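# Seat bearing rings from pad onto matching blue holders

## Task

Take every bearing ring lying on the pad and set it onto the empty blue holder whose size matches it; parts already sitting in holders must stay where they are.

## Robot and tools

Robot: two arms on fixed bases. left_arm carries a five-finger left hand (base about (-0.030, +0.316, +0.009) m); right_arm carries a right hand (base about (+0.023, -0.312, +0.024) m). A post stands behind the arms. Loose objects may get an occasional outside nudge. show_instructions displays the reference pages (no arguments, no motion).

Scene frame: origin at table-top height, halfway between the arms' nominal bases; +x points out over the table, +z up, left_arm on the +y side. All reported poses and all offsets use these axes.

Hand point: a point fixed to each palm, 0.05 m in front of it and 0.15 m from the wrist flange. Its +z runs along straight fingers, +y out of the palm; +x runs across the palm away from the thumb on the right hand, toward the thumb on the left hand. Straight fingertips reach 0.06-0.07 m past the point, with their centre lines 0.06 m behind it (-y). A wrist bracket on the little-finger side can strike objects. With the thumb turned opposite the fingers, the hand wraps objects roughly 0.035-0.065 m thick; a thumb-tip/index-pad pinch can hold light items up to about 0.08 m.

A row is 28 numbers, each in [-1, 1], always covering both arms: left dx, dy, dz, rx, ry, rz, then left thumb_turn, thumb_bend, index, middle, ring, little, force_limit, speed; then the same 14 for the right arm. The six pose numbers are offsets, not poses: measured from that arm's Hand target as it was when the action or move began, along scene axes, with 1.0 = 0.6 m for dx, dy, dz and 1.0 = 180 degrees for the rotation vector rx, ry, rz (turning about the Hand target's position). Zeros for all six mean no new pose request. The six finger numbers are absolute targets: -1 open/straight (thumb_turn -1 beside the palm, +1 facing the fingers), +1 closed. force_limit maps -1..+1 to about 0..10 N at the fingertip (0..15 N for the two thumb motors). speed rises from near zero at -1 to full at +0.48 and stays full up to +1; use -0.94 or lower for a gentle close. Hand numbers never mean 'unchanged': to keep a hand as is, resend the eight numbers of its last executed row; if it has none yet, send its hand_measured six values plus hand_force_limit and hand_speed. To tighten, raise force_limit and send a more closed target than hand_measured; to loosen, send a more open one.

execute_actions(actions, cameras): actions is a list of actions; each action is a list of 1 to 15 rows, one per 1/30 s step; a short action repeats its last row up to step 15. Every row in one action counts from that action's start pose, and the next action starts from the new Hand target, so repeated offsets accumulate. An empty actions list returns a look with all cameras. cameras: list of names, ["all"], or [].

move(target, speed, blend, blocking, cameras): target is one 28-number row or a list of up to 15 rows; every row's offsets count from the Hand targets at the move's start, not from the prior row. Hand numbers of the first row are sent at once; those of later rows on arrival. speed is path top speed in m/s (0.002 to 4.3, default 0.25; turns up to twice that in rad/s), one value or one per target. blend, in m, rounds corners between list targets; 0 stops at each. Paths are straight, all end together, stop after 10 s, and do not avoid obstacles or the other arm. blocking=false returns after about 0.5 s while it runs. The result adds a move: line with the ending (done, off_target, moving, held, fault) and limits (paced = clipped pose, held = steps withheld).

wait(seconds 0-3600) lets time pass; stop brakes a running move; zoom_image(camera, region [x0, y0, x1, y1], at most 504x504 px) magnifies the latest image of cam_high, cam_left_wrist or cam_right_wrist (each 672x504); finished_scene(scene=1) ends for good.

Results: end_effector_position (m) and end_effector_quat_wxyz per hand, Hand target (the base for the next offsets), joint positions, velocities and torques, and per hand six-value lists hand_measured, hand_stopped_by (moving, target, force, stalled, fault) and hand_load_n (N, positive pushing the finger open; near 0 after a lost grip). Action calls also list some intermediate positions. Hand points commonly rest 1-3 cm (up to 5) short of, mostly below, the commanded pose without any contact; resend the shortfall as an offset. Commanded orientation is clipped to within 40 degrees of the current one per step. Joint ranges (rad): waist ±2.880, shoulder 0 to 3.142, elbow 0 to 3.019, wrist pitch -1.693 to 1.571, yaw ±1.571, roll ±2.094.

Avoid: dropping parts even slightly, opening on a moving part, fast impacts or hard pressing, anything leaving the table, arms or hands touching each other, overloading fingers, and long stretched or loaded holds (motors overheat: MOTOR HOT at 85 °C, fault at 100 °C drops the arm for 30-60 s). Back an arm off after it meets resistance. Any arm stop costs; smooth, quick work is rewarded.

Each tool is called after "Emit:" by a JSON object that holds its "method" and its "body", one argument or row to a line.

Reference images:

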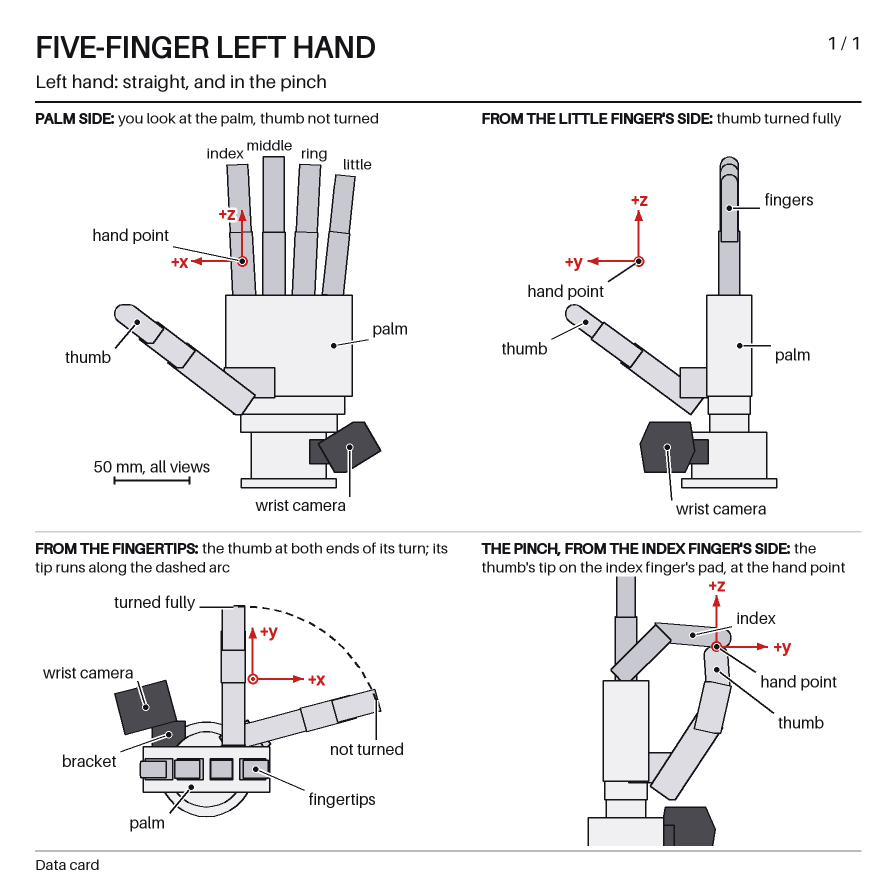

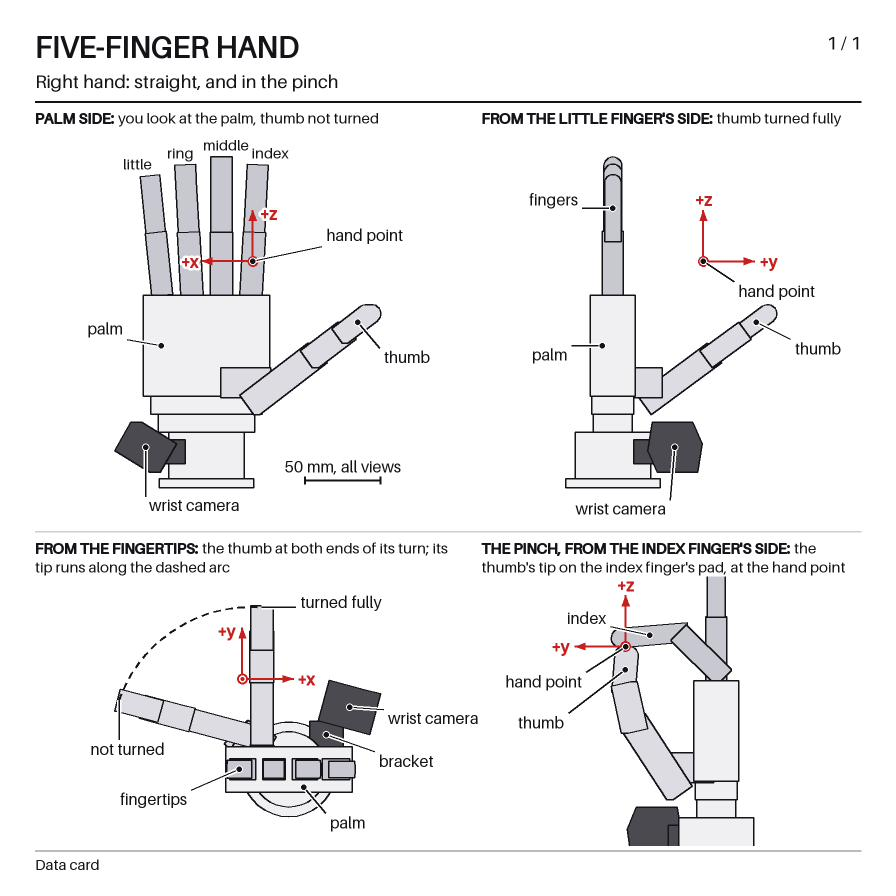

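## Session

Emit:
{"method": "execute_actions", "body": {
  "actions": []
}}

Scene clock: 0.00 s.
left_arm: end_effector_position=(+0.4617, +0.3879, +0.1888) hand_measured=(-1.000, -1.000, -1.000, -1.000, -1.000, -1.000) hand_load_n=(+0.0, +0.0, +0.0, +0.0, +0.0, +0.0) hand_stopped_by=(target, target, target, target, target, target) hand_force_limit=0.00 hand_speed=-0.80 end_effector_quat_wxyz=(-0.093, -0.335, +0.827, -0.442) | right_arm: end_effector_position=(+0.2728, -0.3997, +0.3153) hand_measured=(-1.000, -1.000, -1.000, -1.000, -1.000, -1.000) hand_load_n=(+0.0, +0.0, +0.0, +0.0, +0.0, +0.0) hand_stopped_by=(target, target, target, target, target, target) hand_force_limit=0.00 hand_speed=-0.80 end_effector_quat_wxyz=(+0.048, -0.406, +0.676, -0.613)
Joint positions: left_arm=[0.387 1.917 1.729 -1.664 0.907 1.331] | right_arm=[0.294 0.529 0.723 -0.935 1.202 0.244]
Joint velocities: within noise
Joint torques (N m): no reading
Heat: left arm: hottest wrist yaw 34 °C; right arm: hottest waist 37 °C.
Hand target: left_arm +0.4662, +0.3891, +0.1939; -0.088, -0.334, +0.827, -0.443 | right_arm +0.2754, -0.3993, +0.3275; +0.058, -0.396, +0.678, -0.617

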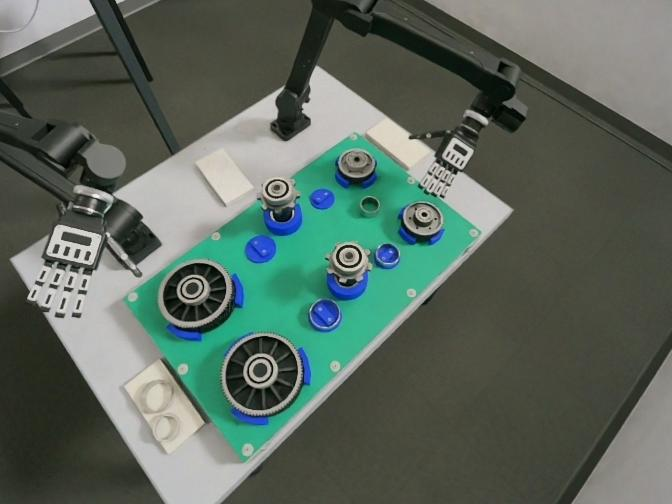

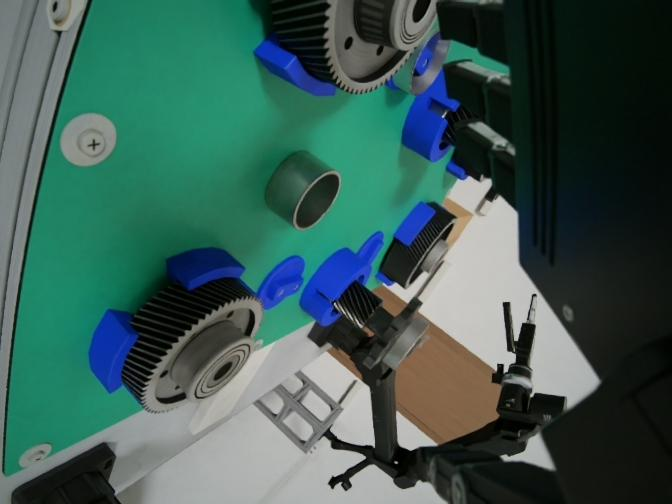

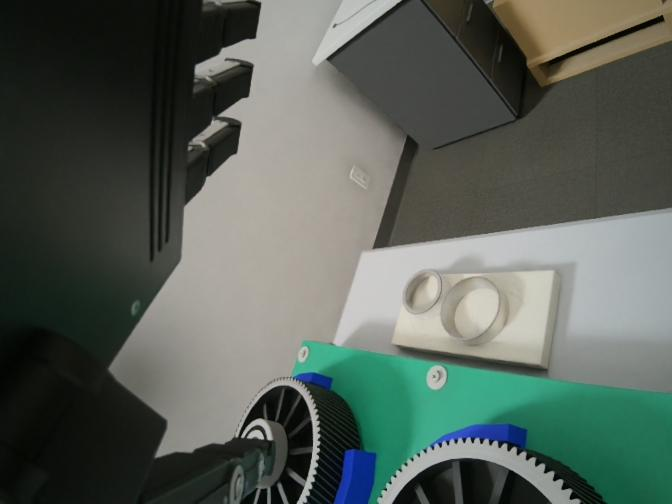

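Emit:
{"method": "zoom_image", "body": {
  "camera": "cam_high",
  "region": [100, 330, 250, 480]
}}

Emit:
{"method": "zoom_image", "body": {
  "camera": "cam_high",
  "region": [220, 130, 470, 340]
}}

Scaled by 3.360 from the camera's image (finer frame: 960x720).

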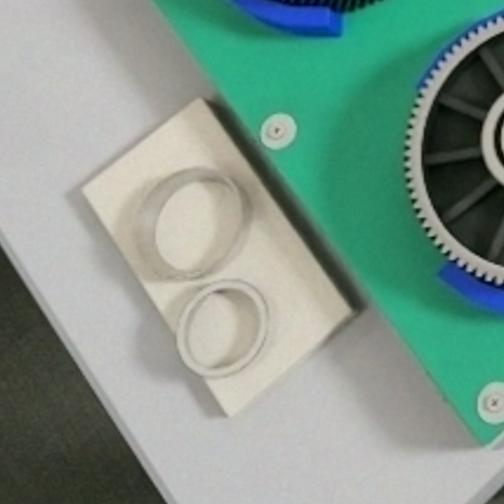

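Scaled by 2.016 from the camera's image (finer frame: 960x720).

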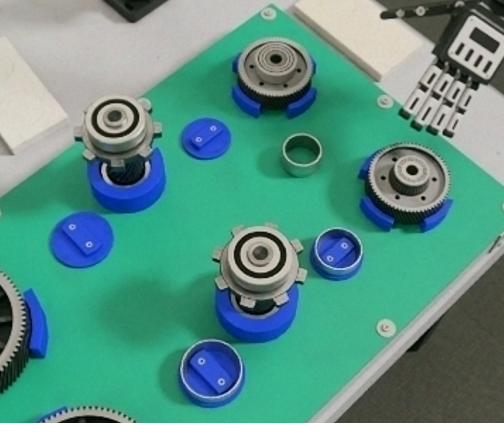

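Emit:
{"method": "zoom_image", "body": {
  "camera": "cam_left_wrist",
  "region": [230, 120, 490, 320]
}}

Emit:
{"method": "zoom_image", "body": {
  "camera": "cam_right_wrist",
  "region": [220, 240, 600, 504]
}}

Scaled by 1.938 from the camera's image (finer frame: 960x720).

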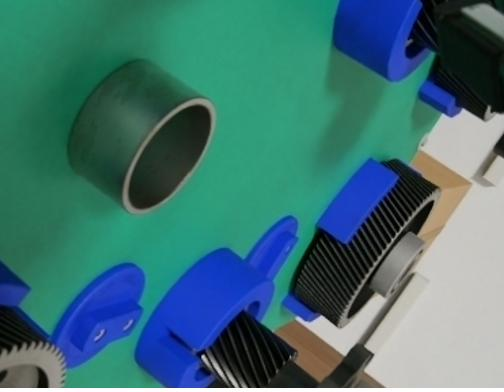

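Scaled by 1.326 from the camera's image (finer frame: 960x720).

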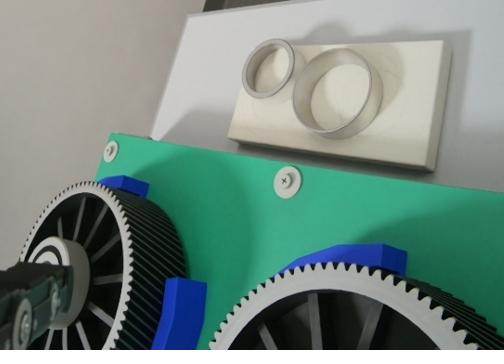

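Emit:
{"method": "move", "body": {
  "target": [0,0,0,0,0,0,-1,-1,-1,-1,-1,-1,0,-0.8, 0.291,-0.0845,-0.2125,0.1867,-0.0511,-0.1739,1,-1,-0.6,-0.6,-1,-1,-0.4,-0.2],
  "cameras": ["all"]
}}

Scene clock: 219.17 s.
left_arm: end_effector_position=(+0.4617, +0.3879, +0.1888) hand_measured=(-1.000, -1.000, -1.000, -1.000, -1.000, -1.000) hand_load_n=(+0.0, +0.0, +0.0, +0.0, +0.0, +0.0) hand_stopped_by=(target, target, target, target, target, target) hand_force_limit=0.00 hand_speed=-0.80 end_effector_quat_wxyz=(-0.093, -0.335, +0.827, -0.442) | right_arm: end_effector_position=(+0.4341, -0.4465, +0.1788) hand_measured=(+1.000, -1.000, -0.600, -0.600, -1.000, -1.000) hand_load_n=(+0.0, +0.0, +0.0, +0.0, +0.0, +0.0) hand_stopped_by=(target, target, target, target, target, target) hand_force_limit=-0.40 hand_speed=-0.20 end_effector_quat_wxyz=(+0.036, -0.135, +0.899, -0.415)
Joint positions: left_arm=[0.387 1.917 1.729 -1.664 0.907 1.331] | right_arm=[-0.146 1.261 0.957 -0.901 0.797 1.017]
Joint torques (N m): left_arm=[0.26 -19.66 9.16 -0.2 0.66 0.02] | right_arm=[-1.03 -6.24 11.69 0.43 0.49 -0.01]
Heat: left arm: hottest shoulder 44 °C; right arm: hottest elbow 39 °C.
Hand target: left_arm +0.4662, +0.3891, +0.1939; -0.088, -0.334, +0.827, -0.443 | right_arm +0.4501, -0.4499, +0.2000; +0.055, -0.119, +0.898, -0.419
Off the commanded pose: left_arm 0.007 m, 1 deg | right_arm 0.027 m, 3 deg.
move: off_target (right_arm)
cam_right_wrist: T_world_to_cam=[[-0.44885, 0.46294, -0.76434, 0.54671], [0.57734, 0.80309, 0.14737, 0.07212], [0.68206, -0.37514, -0.62775, -0.23698]] pos_world=[0.36539, -0.39992, 0.25848]

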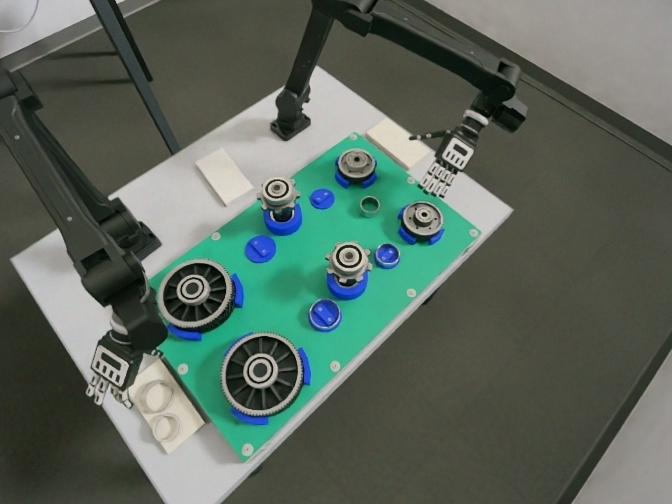

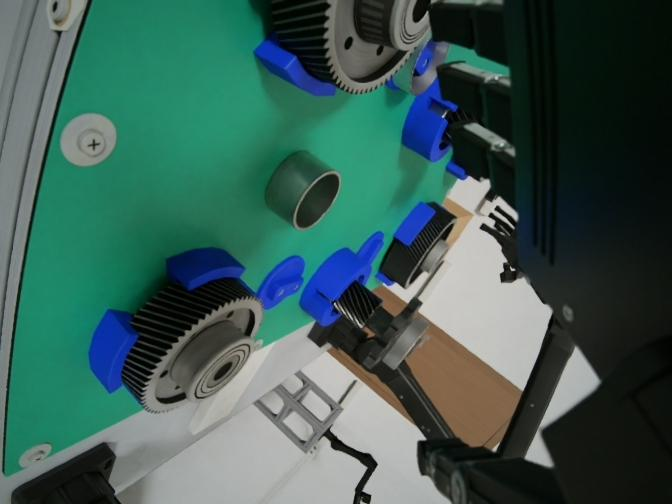

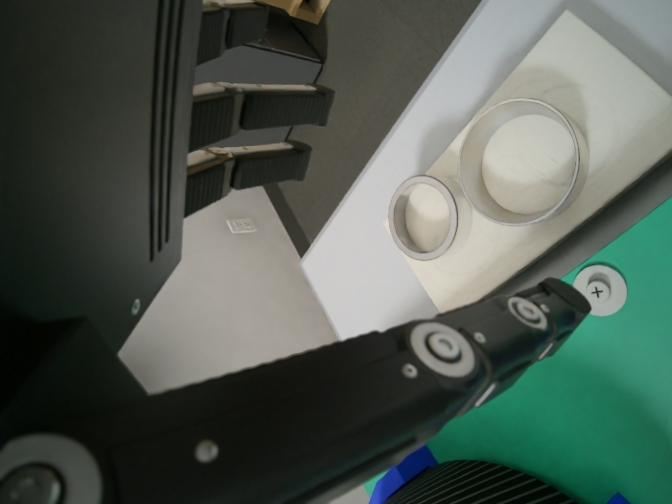

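Emit:
{"method": "zoom_image", "body": {
  "camera": "cam_right_wrist",
  "region": [360, 40, 640, 320]
}}

Scaled by 1.800 from the camera's image (finer frame: 960x720).

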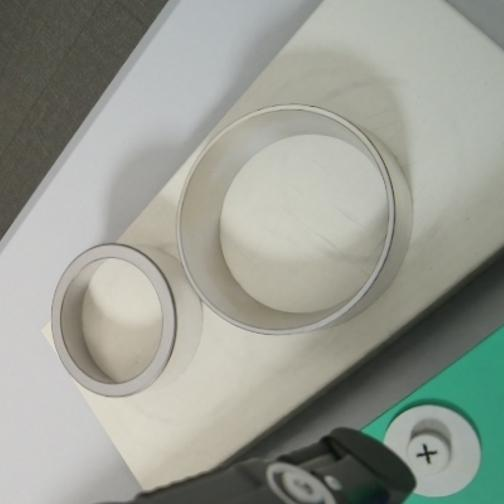

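Emit:
{"method": "move", "body": {
  "target": [0,0,0,0,0,0,-1,-1,-1,-1,-1,-1,0,-0.8, 0.0058,-0.0285,-0.0817,0,0,0,1,-1,-0.6,-0.6,-1,-1,-0.4,-0.2],
  "cameras": ["cam_right_wrist","cam_high"],
  "speed": 0.15
}}

Scene clock: 268.83 s.
left_arm: end_effector_position=(+0.4617, +0.3879, +0.1888) hand_measured=(-1.000, -1.000, -1.000, -1.000, -1.000, -1.000) hand_load_n=(-0.5, +0.0, +0.0, +0.0, +0.0, +0.0) hand_stopped_by=(target, target, target, target, target, target) hand_force_limit=0.00 hand_speed=-0.80 end_effector_quat_wxyz=(-0.093, -0.335, +0.827, -0.442) | right_arm: end_effector_position=(+0.4498, -0.4647, +0.1499) hand_measured=(+1.000, -1.000, -0.600, -0.600, -1.000, -1.000) hand_load_n=(+0.0, +0.0, +0.0, +0.0, +0.0, +0.0) hand_stopped_by=(target, target, target, target, target, target) hand_force_limit=-0.40 hand_speed=-0.20 end_effector_quat_wxyz=(+0.050, -0.119, +0.900, -0.416)
Joint positions: left_arm=[0.387 1.917 1.729 -1.664 0.907 1.331] | right_arm=[-0.19 1.318 0.917 -0.746 0.778 0.988]
Joint torques (N m): left_arm=[0.32 -19.6 9.16 -0.16 0.66 0.02] | right_arm=[0.5 -6.07 8.02 1.57 0.44 -0.23]
Heat: left arm: hottest shoulder 44 °C; right arm: hottest elbow 44 °C.
Hand target: left_arm +0.4662, +0.3891, +0.1939; -0.088, -0.334, +0.827, -0.443 | right_arm +0.4535, -0.4671, +0.1510; +0.055, -0.119, +0.899, -0.419
Off the commanded pose: left_arm 0.007 m, 1 deg | right_arm 0.005 m, 1 deg.
move: done
cam_right_wrist: T_world_to_cam=[[-0.41002, 0.47424, -0.77909, 0.53012], [0.58589, 0.7916, 0.17352, 0.06875], [0.69901, -0.38531, -0.60242, -0.28883]] pos_world=[0.37898, -0.41712, 0.22709]
Images, in order (width x height): cam_high 672x504, cam_right_wrist 672x504.

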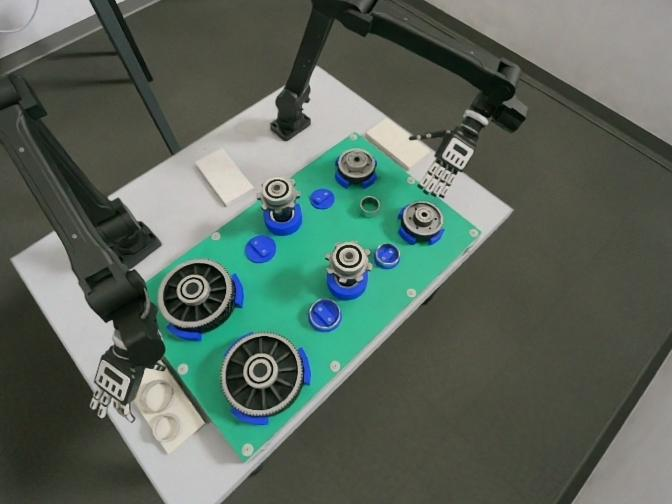

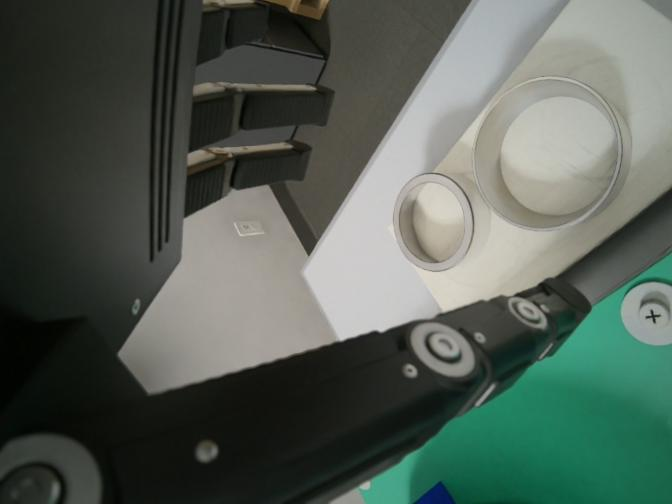

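Emit:
{"method": "zoom_image", "body": {
  "camera": "cam_high",
  "region": [80, 340, 220, 460]
}}

Emit:
{"method": "zoom_image", "body": {
  "camera": "cam_right_wrist",
  "region": [380, 60, 640, 320]
}}

Scaled by 3.600 from the camera's image (finer frame: 960x720).

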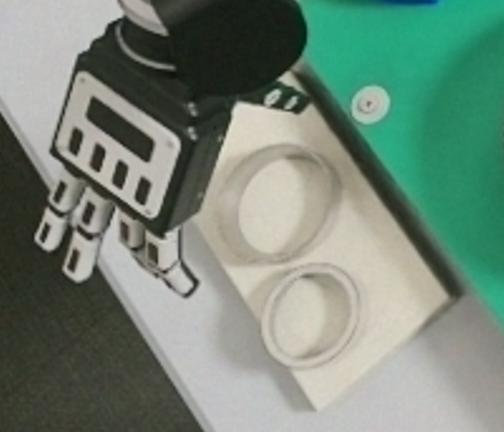

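Scaled by 1.938 from the camera's image (finer frame: 960x720).

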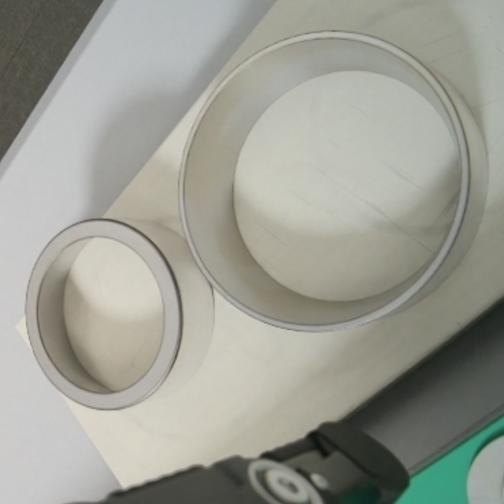

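Emit:
{"method": "move", "body": {
  "target": [0,0,0,0,0,0,-1,-1,-1,-1,-1,-1,0,-0.8, -0.0137,-0.0088,-0.0817,0,0,0,1,-1,-0.6,-0.6,-1,-1,-0.4,-0.2],
  "cameras": ["cam_right_wrist","cam_high"],
  "speed": 0.15
}}

Scene clock: 311.47 s.
left_arm: end_effector_position=(+0.4617, +0.3879, +0.1888) hand_measured=(-1.000, -1.000, -1.000, -1.000, -1.000, -1.000) hand_load_n=(+0.0, +0.0, +0.0, +0.0, +0.0, +0.0) hand_stopped_by=(target, target, target, target, target, target) hand_force_limit=0.00 hand_speed=-0.80 end_effector_quat_wxyz=(-0.093, -0.335, +0.827, -0.442) | right_arm: end_effector_position=(+0.4412, -0.4690, +0.0996) hand_measured=(+1.000, -1.000, -0.600, -0.600, -1.000, -1.000) hand_load_n=(+0.0, +0.0, +0.0, +0.0, +0.0, +0.0) hand_stopped_by=(target, target, target, target, target, target) hand_force_limit=-0.40 hand_speed=-0.20 end_effector_quat_wxyz=(+0.049, -0.121, +0.900, -0.416)
Joint positions: left_arm=[0.387 1.917 1.729 -1.664 0.907 1.331] | right_arm=[-0.205 1.365 0.813 -0.582 0.772 0.965]
Joint torques (N m): left_arm=[0.26 -19.66 9.17 -0.2 0.66 0.02] | right_arm=[-0.56 -6.65 7.56 1.87 0.44 -0.18]
Heat: left arm: hottest shoulder 44 °C; right arm: hottest elbow 41 °C.
Hand target: left_arm +0.4662, +0.3891, +0.1939; -0.088, -0.334, +0.827, -0.443 | right_arm +0.4452, -0.4724, +0.1019; +0.055, -0.119, +0.899, -0.419
Off the commanded pose: left_arm 0.007 m, 1 deg | right_arm 0.006 m, 1 deg.
move: done
cam_right_wrist: T_world_to_cam=[[-0.41436, 0.47266, -0.77775, 0.4904], [0.58453, 0.79323, 0.17064, 0.0876], [0.69759, -0.38391, -0.60497, -0.3132]] pos_world=[0.37048, -0.42152, 0.17699]
Images, in order (width x height): cam_high 672x504, cam_right_wrist 672x504.

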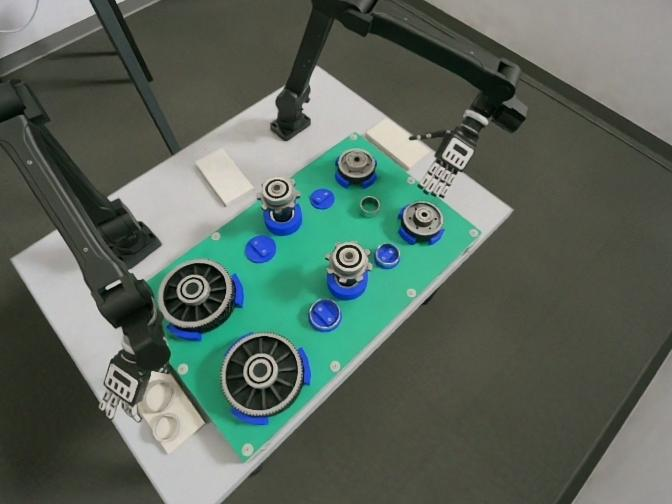

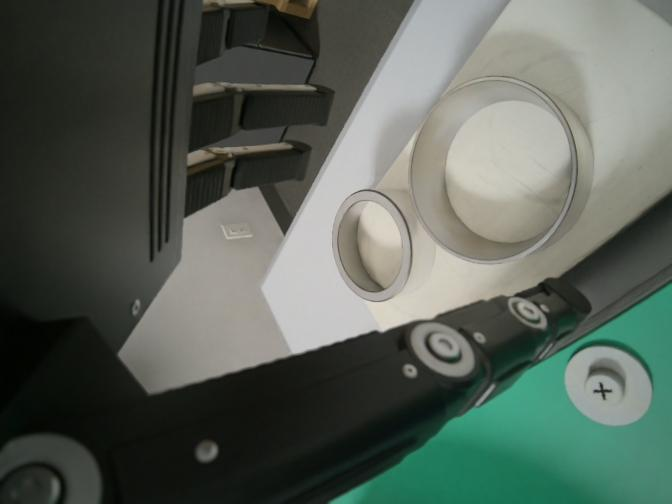

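Emit:
{"method": "move", "body": {
  "target": [0,0,0,0,0,0,-1,-1,-1,-1,-1,-1,0,-0.8, 0.0022,-0.0083,-0.075,0,0,0,1,-1,-0.6,-0.6,-1,-1,-0.4,-0.2],
  "cameras": ["cam_right_wrist","cam_high"],
  "speed": 0.12
}}

Scene clock: 338.67 s.
left_arm: end_effector_position=(+0.4617, +0.3879, +0.1888) hand_measured=(-1.000, -1.000, -1.000, -1.000, -1.000, -1.000) hand_load_n=(-0.5, +0.0, +0.0, +0.0, +0.0, +0.0) hand_stopped_by=(target, target, target, target, target, target) hand_force_limit=0.00 hand_speed=-0.80 end_effector_quat_wxyz=(-0.093, -0.335, +0.827, -0.442) | right_arm: end_effector_position=(+0.4433, -0.4735, +0.0550) hand_measured=(+1.000, -1.000, -0.600, -0.600, -1.000, -1.000) hand_load_n=(+0.0, +0.0, +0.0, +0.0, +0.0, +0.0) hand_stopped_by=(target, target, target, target, target, target) hand_force_limit=-0.40 hand_speed=-0.20 end_effector_quat_wxyz=(+0.049, -0.121, +0.900, -0.416)
Joint positions: left_arm=[0.387 1.917 1.729 -1.664 0.907 1.331] | right_arm=[-0.217 1.454 0.757 -0.427 0.766 0.95]
Joint torques (N m): left_arm=[0.26 -19.6 9.14 -0.18 0.66 0.03] | right_arm=[-0.44 -7.12 6.86 1.72 0.45 -0.18]
Heat: left arm: hottest shoulder 44 °C; right arm: hottest elbow 38 °C.
Hand target: left_arm +0.4662, +0.3891, +0.1939; -0.088, -0.334, +0.827, -0.443 | right_arm +0.4467, -0.4773, +0.0570; +0.055, -0.119, +0.898, -0.419
Off the commanded pose: left_arm 0.007 m, 1 deg | right_arm 0.005 m, 1 deg.
move: done
cam_right_wrist: T_world_to_cam=[[-0.41399, 0.47286, -0.77783, 0.45872], [0.58372, 0.79358, 0.17176, 0.09808], [0.69849, -0.38292, -0.60455, -0.34335]] pos_world=[0.37248, -0.42622, 0.13239]
Images, in order (width x height): cam_high 672x504, cam_right_wrist 672x504.

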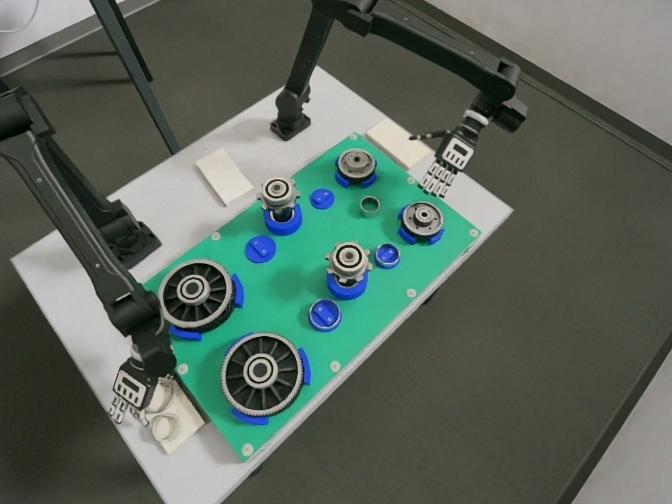

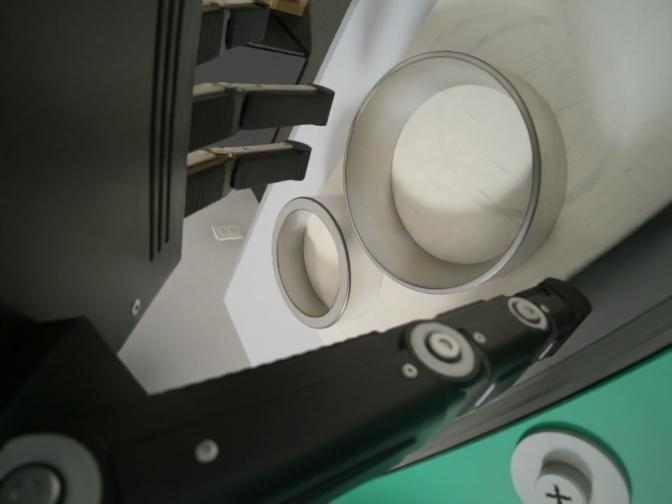

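Emit:
{"method": "move", "body": {
  "target": [0,0,0,0,0,0,-1,-1,-1,-1,-1,-1,0,-0.8, -0.0035,-0.0017,-0.0417,0,0,0,1,-1,-0.6,-0.6,-1,-1,-0.4,-0.2],
  "cameras": ["cam_right_wrist","cam_high"],
  "speed": 0.08
}}

Scene clock: 361.00 s.
left_arm: end_effector_position=(+0.4617, +0.3879, +0.1888) hand_measured=(-1.000, -1.000, -1.000, -1.000, -1.000, -1.000) hand_load_n=(+0.0, +0.0, +0.0, +0.0, +0.0, +0.0) hand_stopped_by=(target, target, target, target, target, target) hand_force_limit=0.00 hand_speed=-0.80 end_effector_quat_wxyz=(-0.093, -0.335, +0.827, -0.442) | right_arm: end_effector_position=(+0.4428, -0.4747, +0.0328) hand_measured=(+1.000, -1.000, -0.600, -0.600, -1.000, -1.000) hand_load_n=(+0.0, +0.0, +0.0, +0.0, +0.0, +0.0) hand_stopped_by=(target, target, target, target, target, target) hand_force_limit=-0.40 hand_speed=-0.20 end_effector_quat_wxyz=(+0.052, -0.119, +0.900, -0.417)
Joint positions: left_arm=[0.387 1.917 1.729 -1.664 0.907 1.331] | right_arm=[-0.221 1.499 0.727 -0.341 0.764 0.945]
Joint torques (N m): left_arm=[0.26 -19.55 9.14 -0.18 0.66 0.02] | right_arm=[-0.85 -7.71 6.39 1.95 0.42 -0.15]
Heat: left arm: hottest shoulder 45 °C; right arm: hottest elbow 38 °C.
Hand target: left_arm +0.4662, +0.3891, +0.1939; -0.088, -0.334, +0.827, -0.443 | right_arm +0.4445, -0.4783, +0.0319; +0.055, -0.119, +0.899, -0.419
Off the commanded pose: left_arm 0.007 m, 1 deg | right_arm 0.004 m, 0 deg.
move: done
cam_right_wrist: T_world_to_cam=[[-0.40881, 0.47178, -0.78121, 0.43916], [0.5824, 0.79391, 0.17468, 0.10374], [0.70263, -0.38357, -0.59933, -0.35918]] pos_world=[0.37149, -0.42732, 0.10969]
Images, in order (width x height): cam_high 672x504, cam_right_wrist 672x504.

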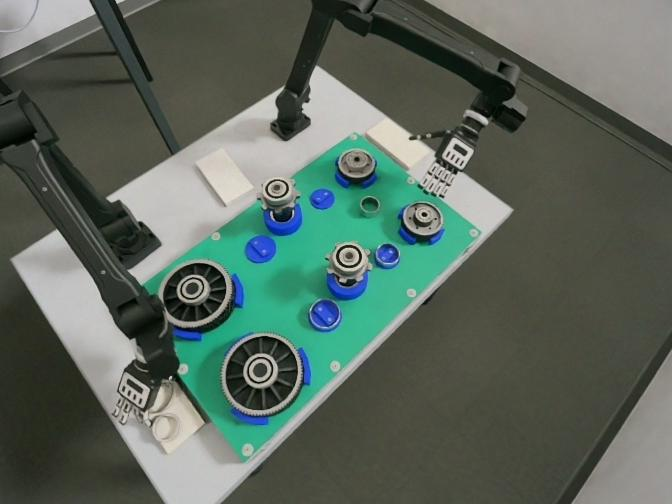

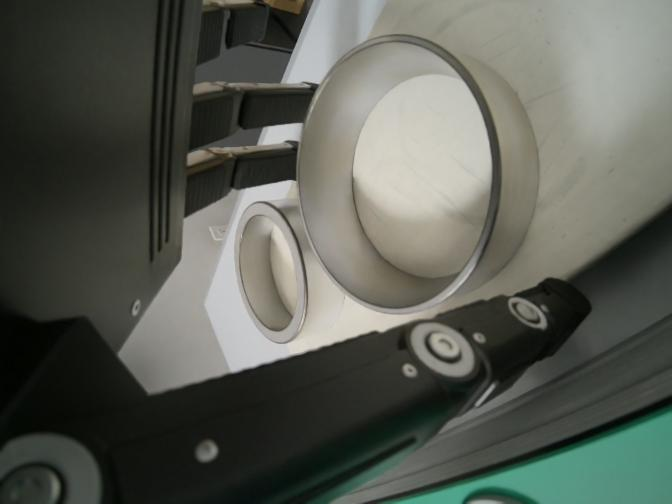

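Emit:
{"method": "move", "body": {
  "target": [0,0,0,0,0,0,-1,-1,-1,-1,-1,-1,0,-0.8, -0.0017,0,-0.0133,0,0,0,1,-1,-0.6,-0.6,-1,-1,-0.4,-0.2],
  "cameras": ["cam_right_wrist"],
  "speed": 0.08
}}

Scene clock: 367.10 s.
left_arm: end_effector_position=(+0.4617, +0.3879, +0.1888) hand_measured=(-1.000, -1.000, -1.000, -1.000, -1.000, -1.000) hand_load_n=(+0.0, +0.0, +0.0, +0.0, +0.0, +0.0) hand_stopped_by=(target, target, target, target, target, target) hand_force_limit=0.00 hand_speed=-0.80 end_effector_quat_wxyz=(-0.093, -0.335, +0.827, -0.442) | right_arm: end_effector_position=(+0.4463, -0.4754, +0.0313) hand_measured=(+1.000, -1.000, -0.600, -0.600, -1.000, -1.000) hand_load_n=(+0.0, +0.0, +0.0, +0.0, -0.5, +0.0) hand_stopped_by=(target, target, target, target, target, target) hand_force_limit=-0.40 hand_speed=-0.20 end_effector_quat_wxyz=(+0.059, -0.116, +0.899, -0.419)
Joint positions: left_arm=[0.387 1.917 1.729 -1.664 0.907 1.331] | right_arm=[-0.221 1.505 0.722 -0.314 0.764 0.945]
Joint torques (N m): left_arm=[0.26 -19.66 9.14 -0.17 0.66 0.02] | right_arm=[-1.14 -6.42 5.94 1.94 0.44 -0.21]
Heat: left arm: hottest shoulder 45 °C; right arm: hottest elbow 38 °C.
Hand target: left_arm +0.4662, +0.3891, +0.1939; -0.088, -0.334, +0.827, -0.443 | right_arm +0.4435, -0.4783, +0.0239; +0.055, -0.119, +0.899, -0.419
Off the commanded pose: left_arm 0.007 m, 1 deg | right_arm 0.009 m, 1 deg.
move: done
cam_right_wrist: T_world_to_cam=[[-0.39608, 0.46949, -0.78911, 0.43322], [0.57946, 0.79446, 0.18182, 0.10377], [0.71228, -0.38524, -0.58672, -0.3683]] pos_world=[0.37379, -0.42772, 0.1069]

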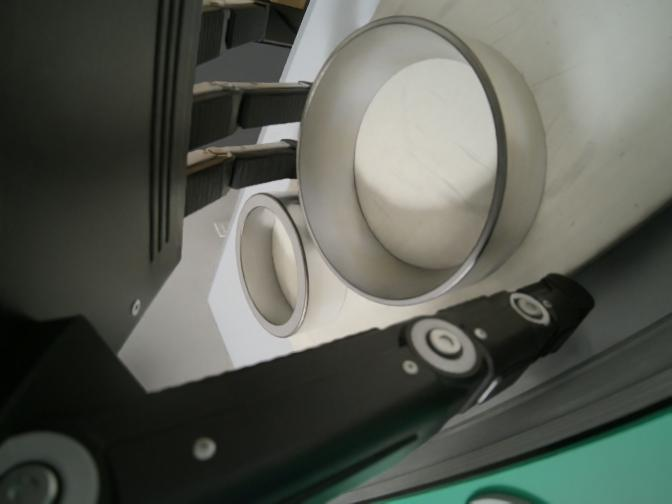

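Emit:
{"method": "move", "body": {
  "target": [0,0,0,0,0,0,-1,-1,-1,-1,-1,-1,0,-0.8, -0.0025,-0.0012,0.0218,0,0,0,1,-1,-0.6,-0.6,-1,-1,-0.4,-0.2],
  "cameras": ["cam_right_wrist"],
  "speed": 0.08
}}

Scene clock: 396.87 s.
left_arm: end_effector_position=(+0.4617, +0.3879, +0.1888) hand_measured=(-1.000, -1.000, -1.000, -1.000, -1.000, -1.000) hand_load_n=(+0.0, +0.0, +0.0, +0.0, +0.0, +0.0) hand_stopped_by=(target, target, target, target, target, target) hand_force_limit=0.00 hand_speed=-0.80 end_effector_quat_wxyz=(-0.093, -0.335, +0.827, -0.442) | right_arm: end_effector_position=(+0.4442, -0.4764, +0.0340) hand_measured=(+1.000, -1.000, -0.600, -0.600, -1.000, -1.000) hand_load_n=(+0.0, +0.0, +0.0, +0.0, +0.0, +0.0) hand_stopped_by=(target, target, target, target, target, target) hand_force_limit=-0.40 hand_speed=-0.20 end_effector_quat_wxyz=(+0.057, -0.117, +0.899, -0.418)
Joint positions: left_arm=[0.387 1.917 1.729 -1.664 0.907 1.331] | right_arm=[-0.224 1.496 0.722 -0.324 0.763 0.94]
Joint torques (N m): left_arm=[0.21 -19.66 9.16 -0.18 0.66 0.02] | right_arm=[-0.5 -8.29 6.57 0.65 0.41 -0.17]
Heat: left arm: hottest shoulder 45 °C; right arm: hottest elbow 37 °C.
Hand target: left_arm +0.4662, +0.3891, +0.1939; -0.088, -0.334, +0.827, -0.443 | right_arm +0.4419, -0.4791, +0.0370; +0.055, -0.119, +0.899, -0.419
Off the commanded pose: left_arm 0.007 m, 1 deg | right_arm 0.005 m, 0 deg.
move: done
cam_right_wrist: T_world_to_cam=[[-0.39944, 0.47004, -0.78709, 0.43661], [0.58035, 0.79427, 0.17981, 0.10501], [0.70968, -0.38496, -0.59005, -0.36416]] pos_world=[0.37189, -0.42882, 0.1099]

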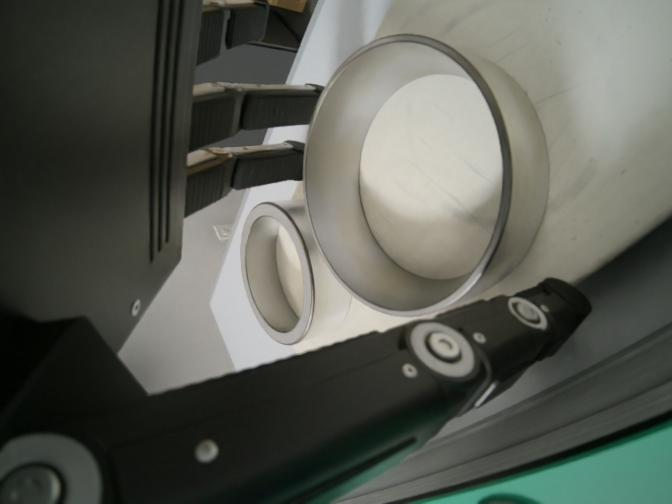

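Emit:
{"method": "move", "body": {
  "target": [0,0,0,0,0,0,-1,-1,-1,-1,-1,-1,0,-0.8, -0.0083,-0.0015,0.002,0,0,0,1,-1,-0.6,-0.6,-1,-1,-0.4,-0.2],
  "cameras": ["cam_right_wrist"],
  "speed": 0.08
}}

Scene clock: 406.13 s.
left_arm: end_effector_position=(+0.4617, +0.3879, +0.1888) hand_measured=(-1.000, -1.000, -1.000, -1.000, -1.000, -1.000) hand_load_n=(+0.0, +0.0, +0.0, +0.0, +0.0, +0.0) hand_stopped_by=(target, target, target, target, target, target) hand_force_limit=0.00 hand_speed=-0.80 end_effector_quat_wxyz=(-0.093, -0.335, +0.827, -0.442) | right_arm: end_effector_position=(+0.4413, -0.4777, +0.0372) hand_measured=(+1.000, -1.000, -0.600, -0.600, -1.000, -1.000) hand_load_n=(+0.0, +0.0, +0.0, +0.0, +0.0, +0.0) hand_stopped_by=(target, target, target, target, target, target) hand_force_limit=-0.40 hand_speed=-0.20 end_effector_quat_wxyz=(+0.059, -0.116, +0.899, -0.419)
Joint positions: left_arm=[0.387 1.917 1.729 -1.664 0.907 1.331] | right_arm=[-0.229 1.481 0.715 -0.324 0.761 0.934]
Joint torques (N m): left_arm=[0.32 -19.66 9.13 -0.18 0.66 0.03] | right_arm=[-0.56 -8.06 6.27 0.76 0.43 -0.19]
Heat: left arm: hottest shoulder 45 °C; right arm: hottest elbow 37 °C.
Hand target: left_arm +0.4662, +0.3891, +0.1939; -0.088, -0.334, +0.827, -0.443 | right_arm +0.4369, -0.4800, +0.0381; +0.055, -0.119, +0.899, -0.419
Off the commanded pose: left_arm 0.007 m, 1 deg | right_arm 0.005 m, 1 deg.
move: done
cam_right_wrist: T_world_to_cam=[[-0.39689, 0.46903, -0.78898, 0.43706], [0.57976, 0.79451, 0.18066, 0.10746], [0.71159, -0.38572, -0.58726, -0.36205]] pos_world=[0.36879, -0.43002, 0.1128]

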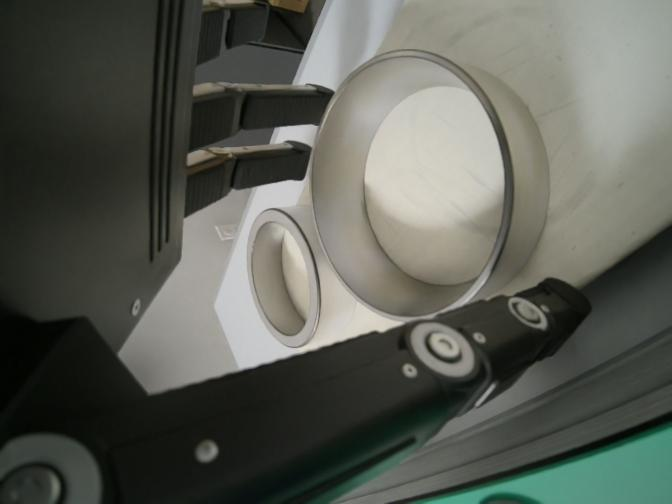

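Emit:
{"method": "move", "body": {
  "target": [0,0,0,0,0,0,-1,-1,-1,-1,-1,-1,0,-0.8, 0,0,0,0,0,0,1,-1,-0.15,-0.15,-1,-1,-0.5,-0.85],
  "cameras": ["cam_right_wrist"]
}}

Scene clock: 412.73 s.
left_arm: end_effector_position=(+0.4617, +0.3879, +0.1888) hand_measured=(-1.000, -1.000, -1.000, -1.000, -1.000, -1.000) hand_load_n=(+0.0, +0.0, +0.0, +0.0, +0.0, +0.0) hand_stopped_by=(target, target, target, target, target, target) hand_force_limit=0.00 hand_speed=-0.80 end_effector_quat_wxyz=(-0.093, -0.335, +0.827, -0.442) | right_arm: end_effector_position=(+0.4415, -0.4798, +0.0407) hand_measured=(+1.000, -1.000, -0.186, -0.228, -1.000, -1.000) hand_load_n=(+0.0, +0.5, +4.0, +3.5, +0.0, +0.0) hand_stopped_by=(target, target, force, force, target, target) hand_force_limit=-0.50 hand_speed=-0.85 end_effector_quat_wxyz=(+0.061, -0.113, +0.898, -0.420)
Joint positions: left_arm=[0.387 1.917 1.729 -1.664 0.907 1.331] | right_arm=[-0.234 1.473 0.715 -0.324 0.761 0.934]
Joint torques (N m): left_arm=[0.38 -19.66 9.14 -0.18 0.66 0.02] | right_arm=[-0.44 -7.65 6.35 0.84 0.43 -0.2]
Heat: left arm: hottest shoulder 45 °C; right arm: hottest elbow 37 °C.
Hand target: left_arm +0.4662, +0.3891, +0.1939; -0.088, -0.334, +0.827, -0.443 | right_arm +0.4369, -0.4801, +0.0381; +0.055, -0.119, +0.899, -0.419
Off the commanded pose: left_arm 0.007 m, 1 deg | right_arm 0.005 m, 1 deg.
move: done
cam_right_wrist: T_world_to_cam=[[-0.38827, 0.46965, -0.79289, 0.43753], [0.5819, 0.79212, 0.18424, 0.10619], [0.71459, -0.38984, -0.58084, -0.36455]] pos_world=[0.36859, -0.43172, 0.1156]

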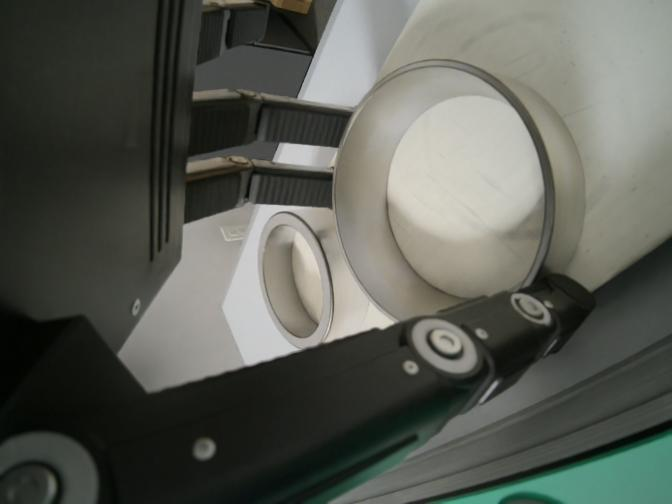

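Emit:
{"method": "move", "body": {
  "target": [0,0,0,0,0,0,-1,-1,-1,-1,-1,-1,0,-0.8, 0.004,0.003,0.06,0,0,0,1,-1,-0.15,-0.15,-1,-1,-0.5,-0.85],
  "cameras": ["cam_right_wrist","cam_high"],
  "speed": 0.06
}}

Scene clock: 417.60 s.
left_arm: end_effector_position=(+0.4617, +0.3879, +0.1888) hand_measured=(-1.000, -1.000, -1.000, -1.000, -1.000, -1.000) hand_load_n=(+0.0, +0.0, +0.0, -0.5, +0.0, +0.0) hand_stopped_by=(target, target, target, target, target, target) hand_force_limit=0.00 hand_speed=-0.80 end_effector_quat_wxyz=(-0.093, -0.335, +0.827, -0.442) | right_arm: end_effector_position=(+0.4185, -0.4752, +0.0520) hand_measured=(+1.000, -1.000, -0.186, -0.228, -1.000, -1.000) hand_load_n=(+0.0, +0.5, +4.0, +3.0, +0.0, +0.0) hand_stopped_by=(target, target, force, force, target, target) hand_force_limit=-0.50 hand_speed=-0.85 end_effector_quat_wxyz=(+0.034, -0.126, +0.903, -0.410)
Joint positions: left_arm=[0.387 1.917 1.729 -1.664 0.907 1.331] | right_arm=[-0.234 1.412 0.715 -0.45 0.76 0.934]
Joint torques (N m): left_arm=[0.26 -19.6 9.14 -0.18 0.66 0.03] | right_arm=[0.26 -8.64 9.74 0.83 0.59 -0.18]
Heat: left arm: hottest shoulder 45 °C; right arm: hottest elbow 37 °C.
Hand target: left_arm +0.4662, +0.3891, +0.1939; -0.088, -0.334, +0.827, -0.443 | right_arm +0.4393, -0.4783, +0.0742; +0.055, -0.119, +0.899, -0.419
Off the commanded pose: left_arm 0.007 m, 1 deg | right_arm 0.031 m, 3 deg.
move: off_target (right_arm)
cam_right_wrist: T_world_to_cam=[[-0.43835, 0.47992, -0.75995, 0.45957], [0.59231, 0.79019, 0.15737, 0.10985], [0.67603, -0.38115, -0.63064, -0.31682]] pos_world=[0.35056, -0.42812, 0.13217]
Images, in order (width x height): cam_high 672x504, cam_right_wrist 672x504.

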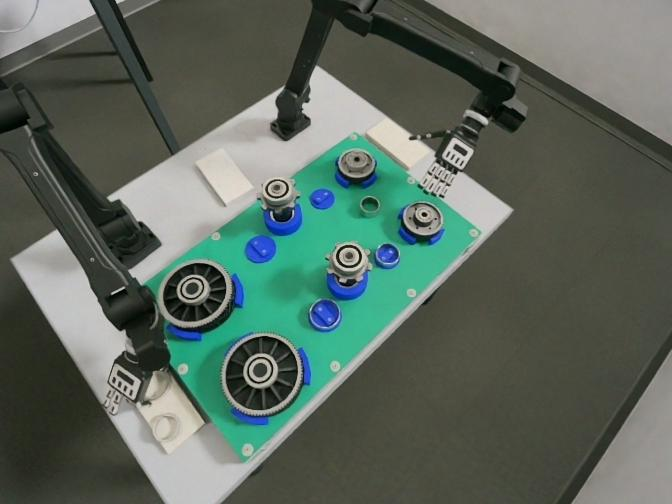

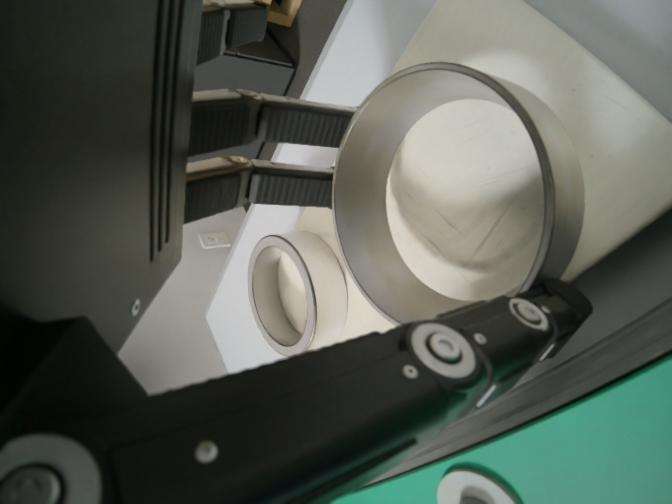

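Emit:
{"method": "move", "body": {
  "target": [
    [0,0,0,0,0,0,-1,-1,-1,-1,-1,-1,0,-0.8, -0.032,0.047,0.276,0,0,0,1,-1,-0.15,-0.15,-1,-1,-0.5,-0.85],
    [0,0,0,0,0,0,-1,-1,-1,-1,-1,-1,0,-0.8, -0.232,0.714,0.276,0,0,0.4167,1,-1,-0.15,-0.15,-1,-1,-0.5,-0.85]
  ],
  "cameras": ["cam_right_wrist","cam_high"],
  "speed": 0.15,
  "blend": [0.05,0]
}}

Scene clock: 442.77 s.
left_arm: end_effector_position=(+0.4617, +0.3879, +0.1888) hand_measured=(-1.000, -1.000, -1.000, -1.000, -1.000, -1.000) hand_load_n=(+0.0, +0.0, +0.0, +0.0, +0.0, +0.0) hand_stopped_by=(target, target, target, target, target, target) hand_force_limit=0.00 hand_speed=-0.80 end_effector_quat_wxyz=(-0.093, -0.335, +0.827, -0.442) | right_arm: end_effector_position=(+0.2900, -0.0646, +0.2170) hand_measured=(+1.000, -1.000, -0.186, -0.228, -1.000, -1.000) hand_load_n=(+0.0, +0.5, +4.5, +3.0, +0.0, +0.0) hand_stopped_by=(target, target, force, force, target, target) hand_force_limit=-0.50 hand_speed=-0.85 end_effector_quat_wxyz=(-0.270, +0.650, -0.643, +0.301)
Joint positions: left_arm=[0.387 1.917 1.729 -1.664 0.907 1.331] | right_arm=[0.899 0.965 0.839 -0.904 0.669 0.741]
Joint torques (N m): left_arm=[0.32 -19.72 9.16 -0.17 0.67 0.01] | right_arm=[0.21 -3.14 11.43 2.28 0.55 -0.18]
Heat: left arm: hottest shoulder 45 °C; right arm: hottest elbow 39 °C.
Hand target: left_arm +0.4662, +0.3891, +0.1939; -0.088, -0.334, +0.827, -0.443 | right_arm +0.3001, -0.0498, +0.2397; -0.299, +0.642, -0.640, +0.299
Off the commanded pose: left_arm 0.007 m, 1 deg | right_arm 0.029 m, 3 deg.
move: off_target (right_arm)
cam_right_wrist: T_world_to_cam=[[-0.59006, -0.29782, -0.75042, 0.3232], [-0.60367, 0.77994, 0.16514, 0.18006], [0.5361, 0.55045, -0.64, 0.13334]] pos_world=[0.22792, -0.11757, 0.29814]
Images, in order (width x height): cam_high 672x504, cam_right_wrist 672x504.

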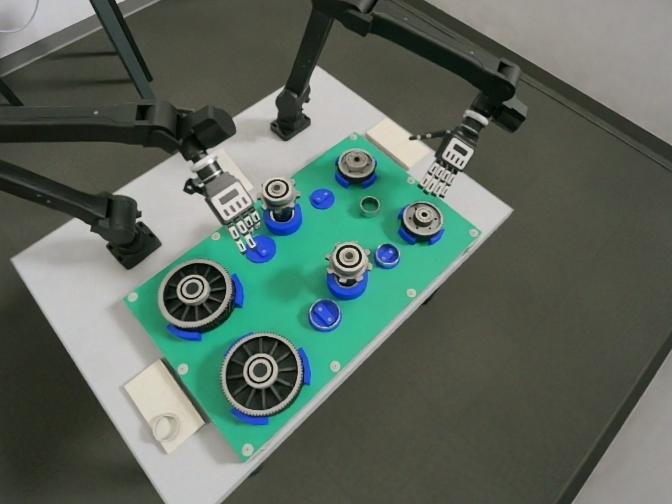

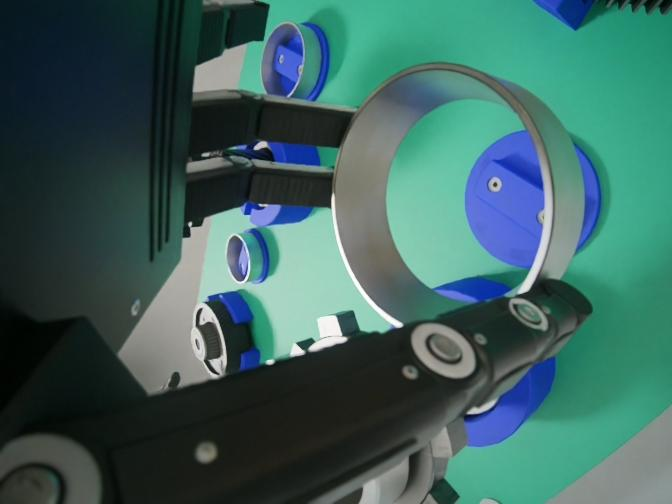

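Emit:
{"method": "zoom_image", "body": {
  "camera": "cam_right_wrist",
  "region": [430, 100, 640, 300]
}}

Emit:
{"method": "zoom_image", "body": {
  "camera": "cam_high",
  "region": [170, 140, 370, 290]
}}

Scaled by 2.400 from the camera's image (finer frame: 960x720).

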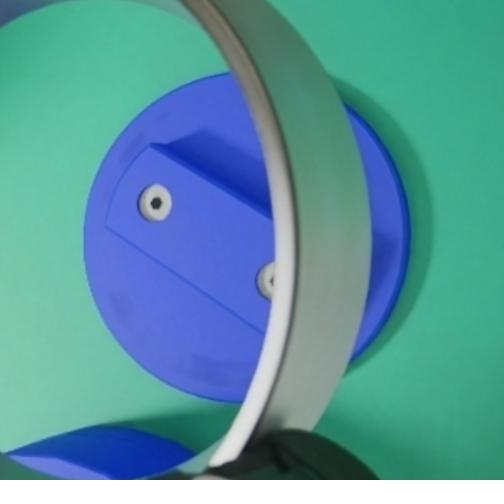

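Scaled by 2.520 from the camera's image (finer frame: 960x720).

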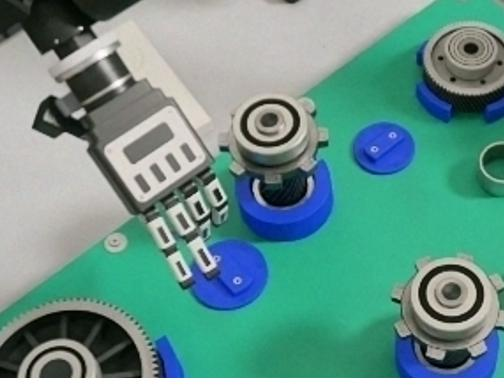

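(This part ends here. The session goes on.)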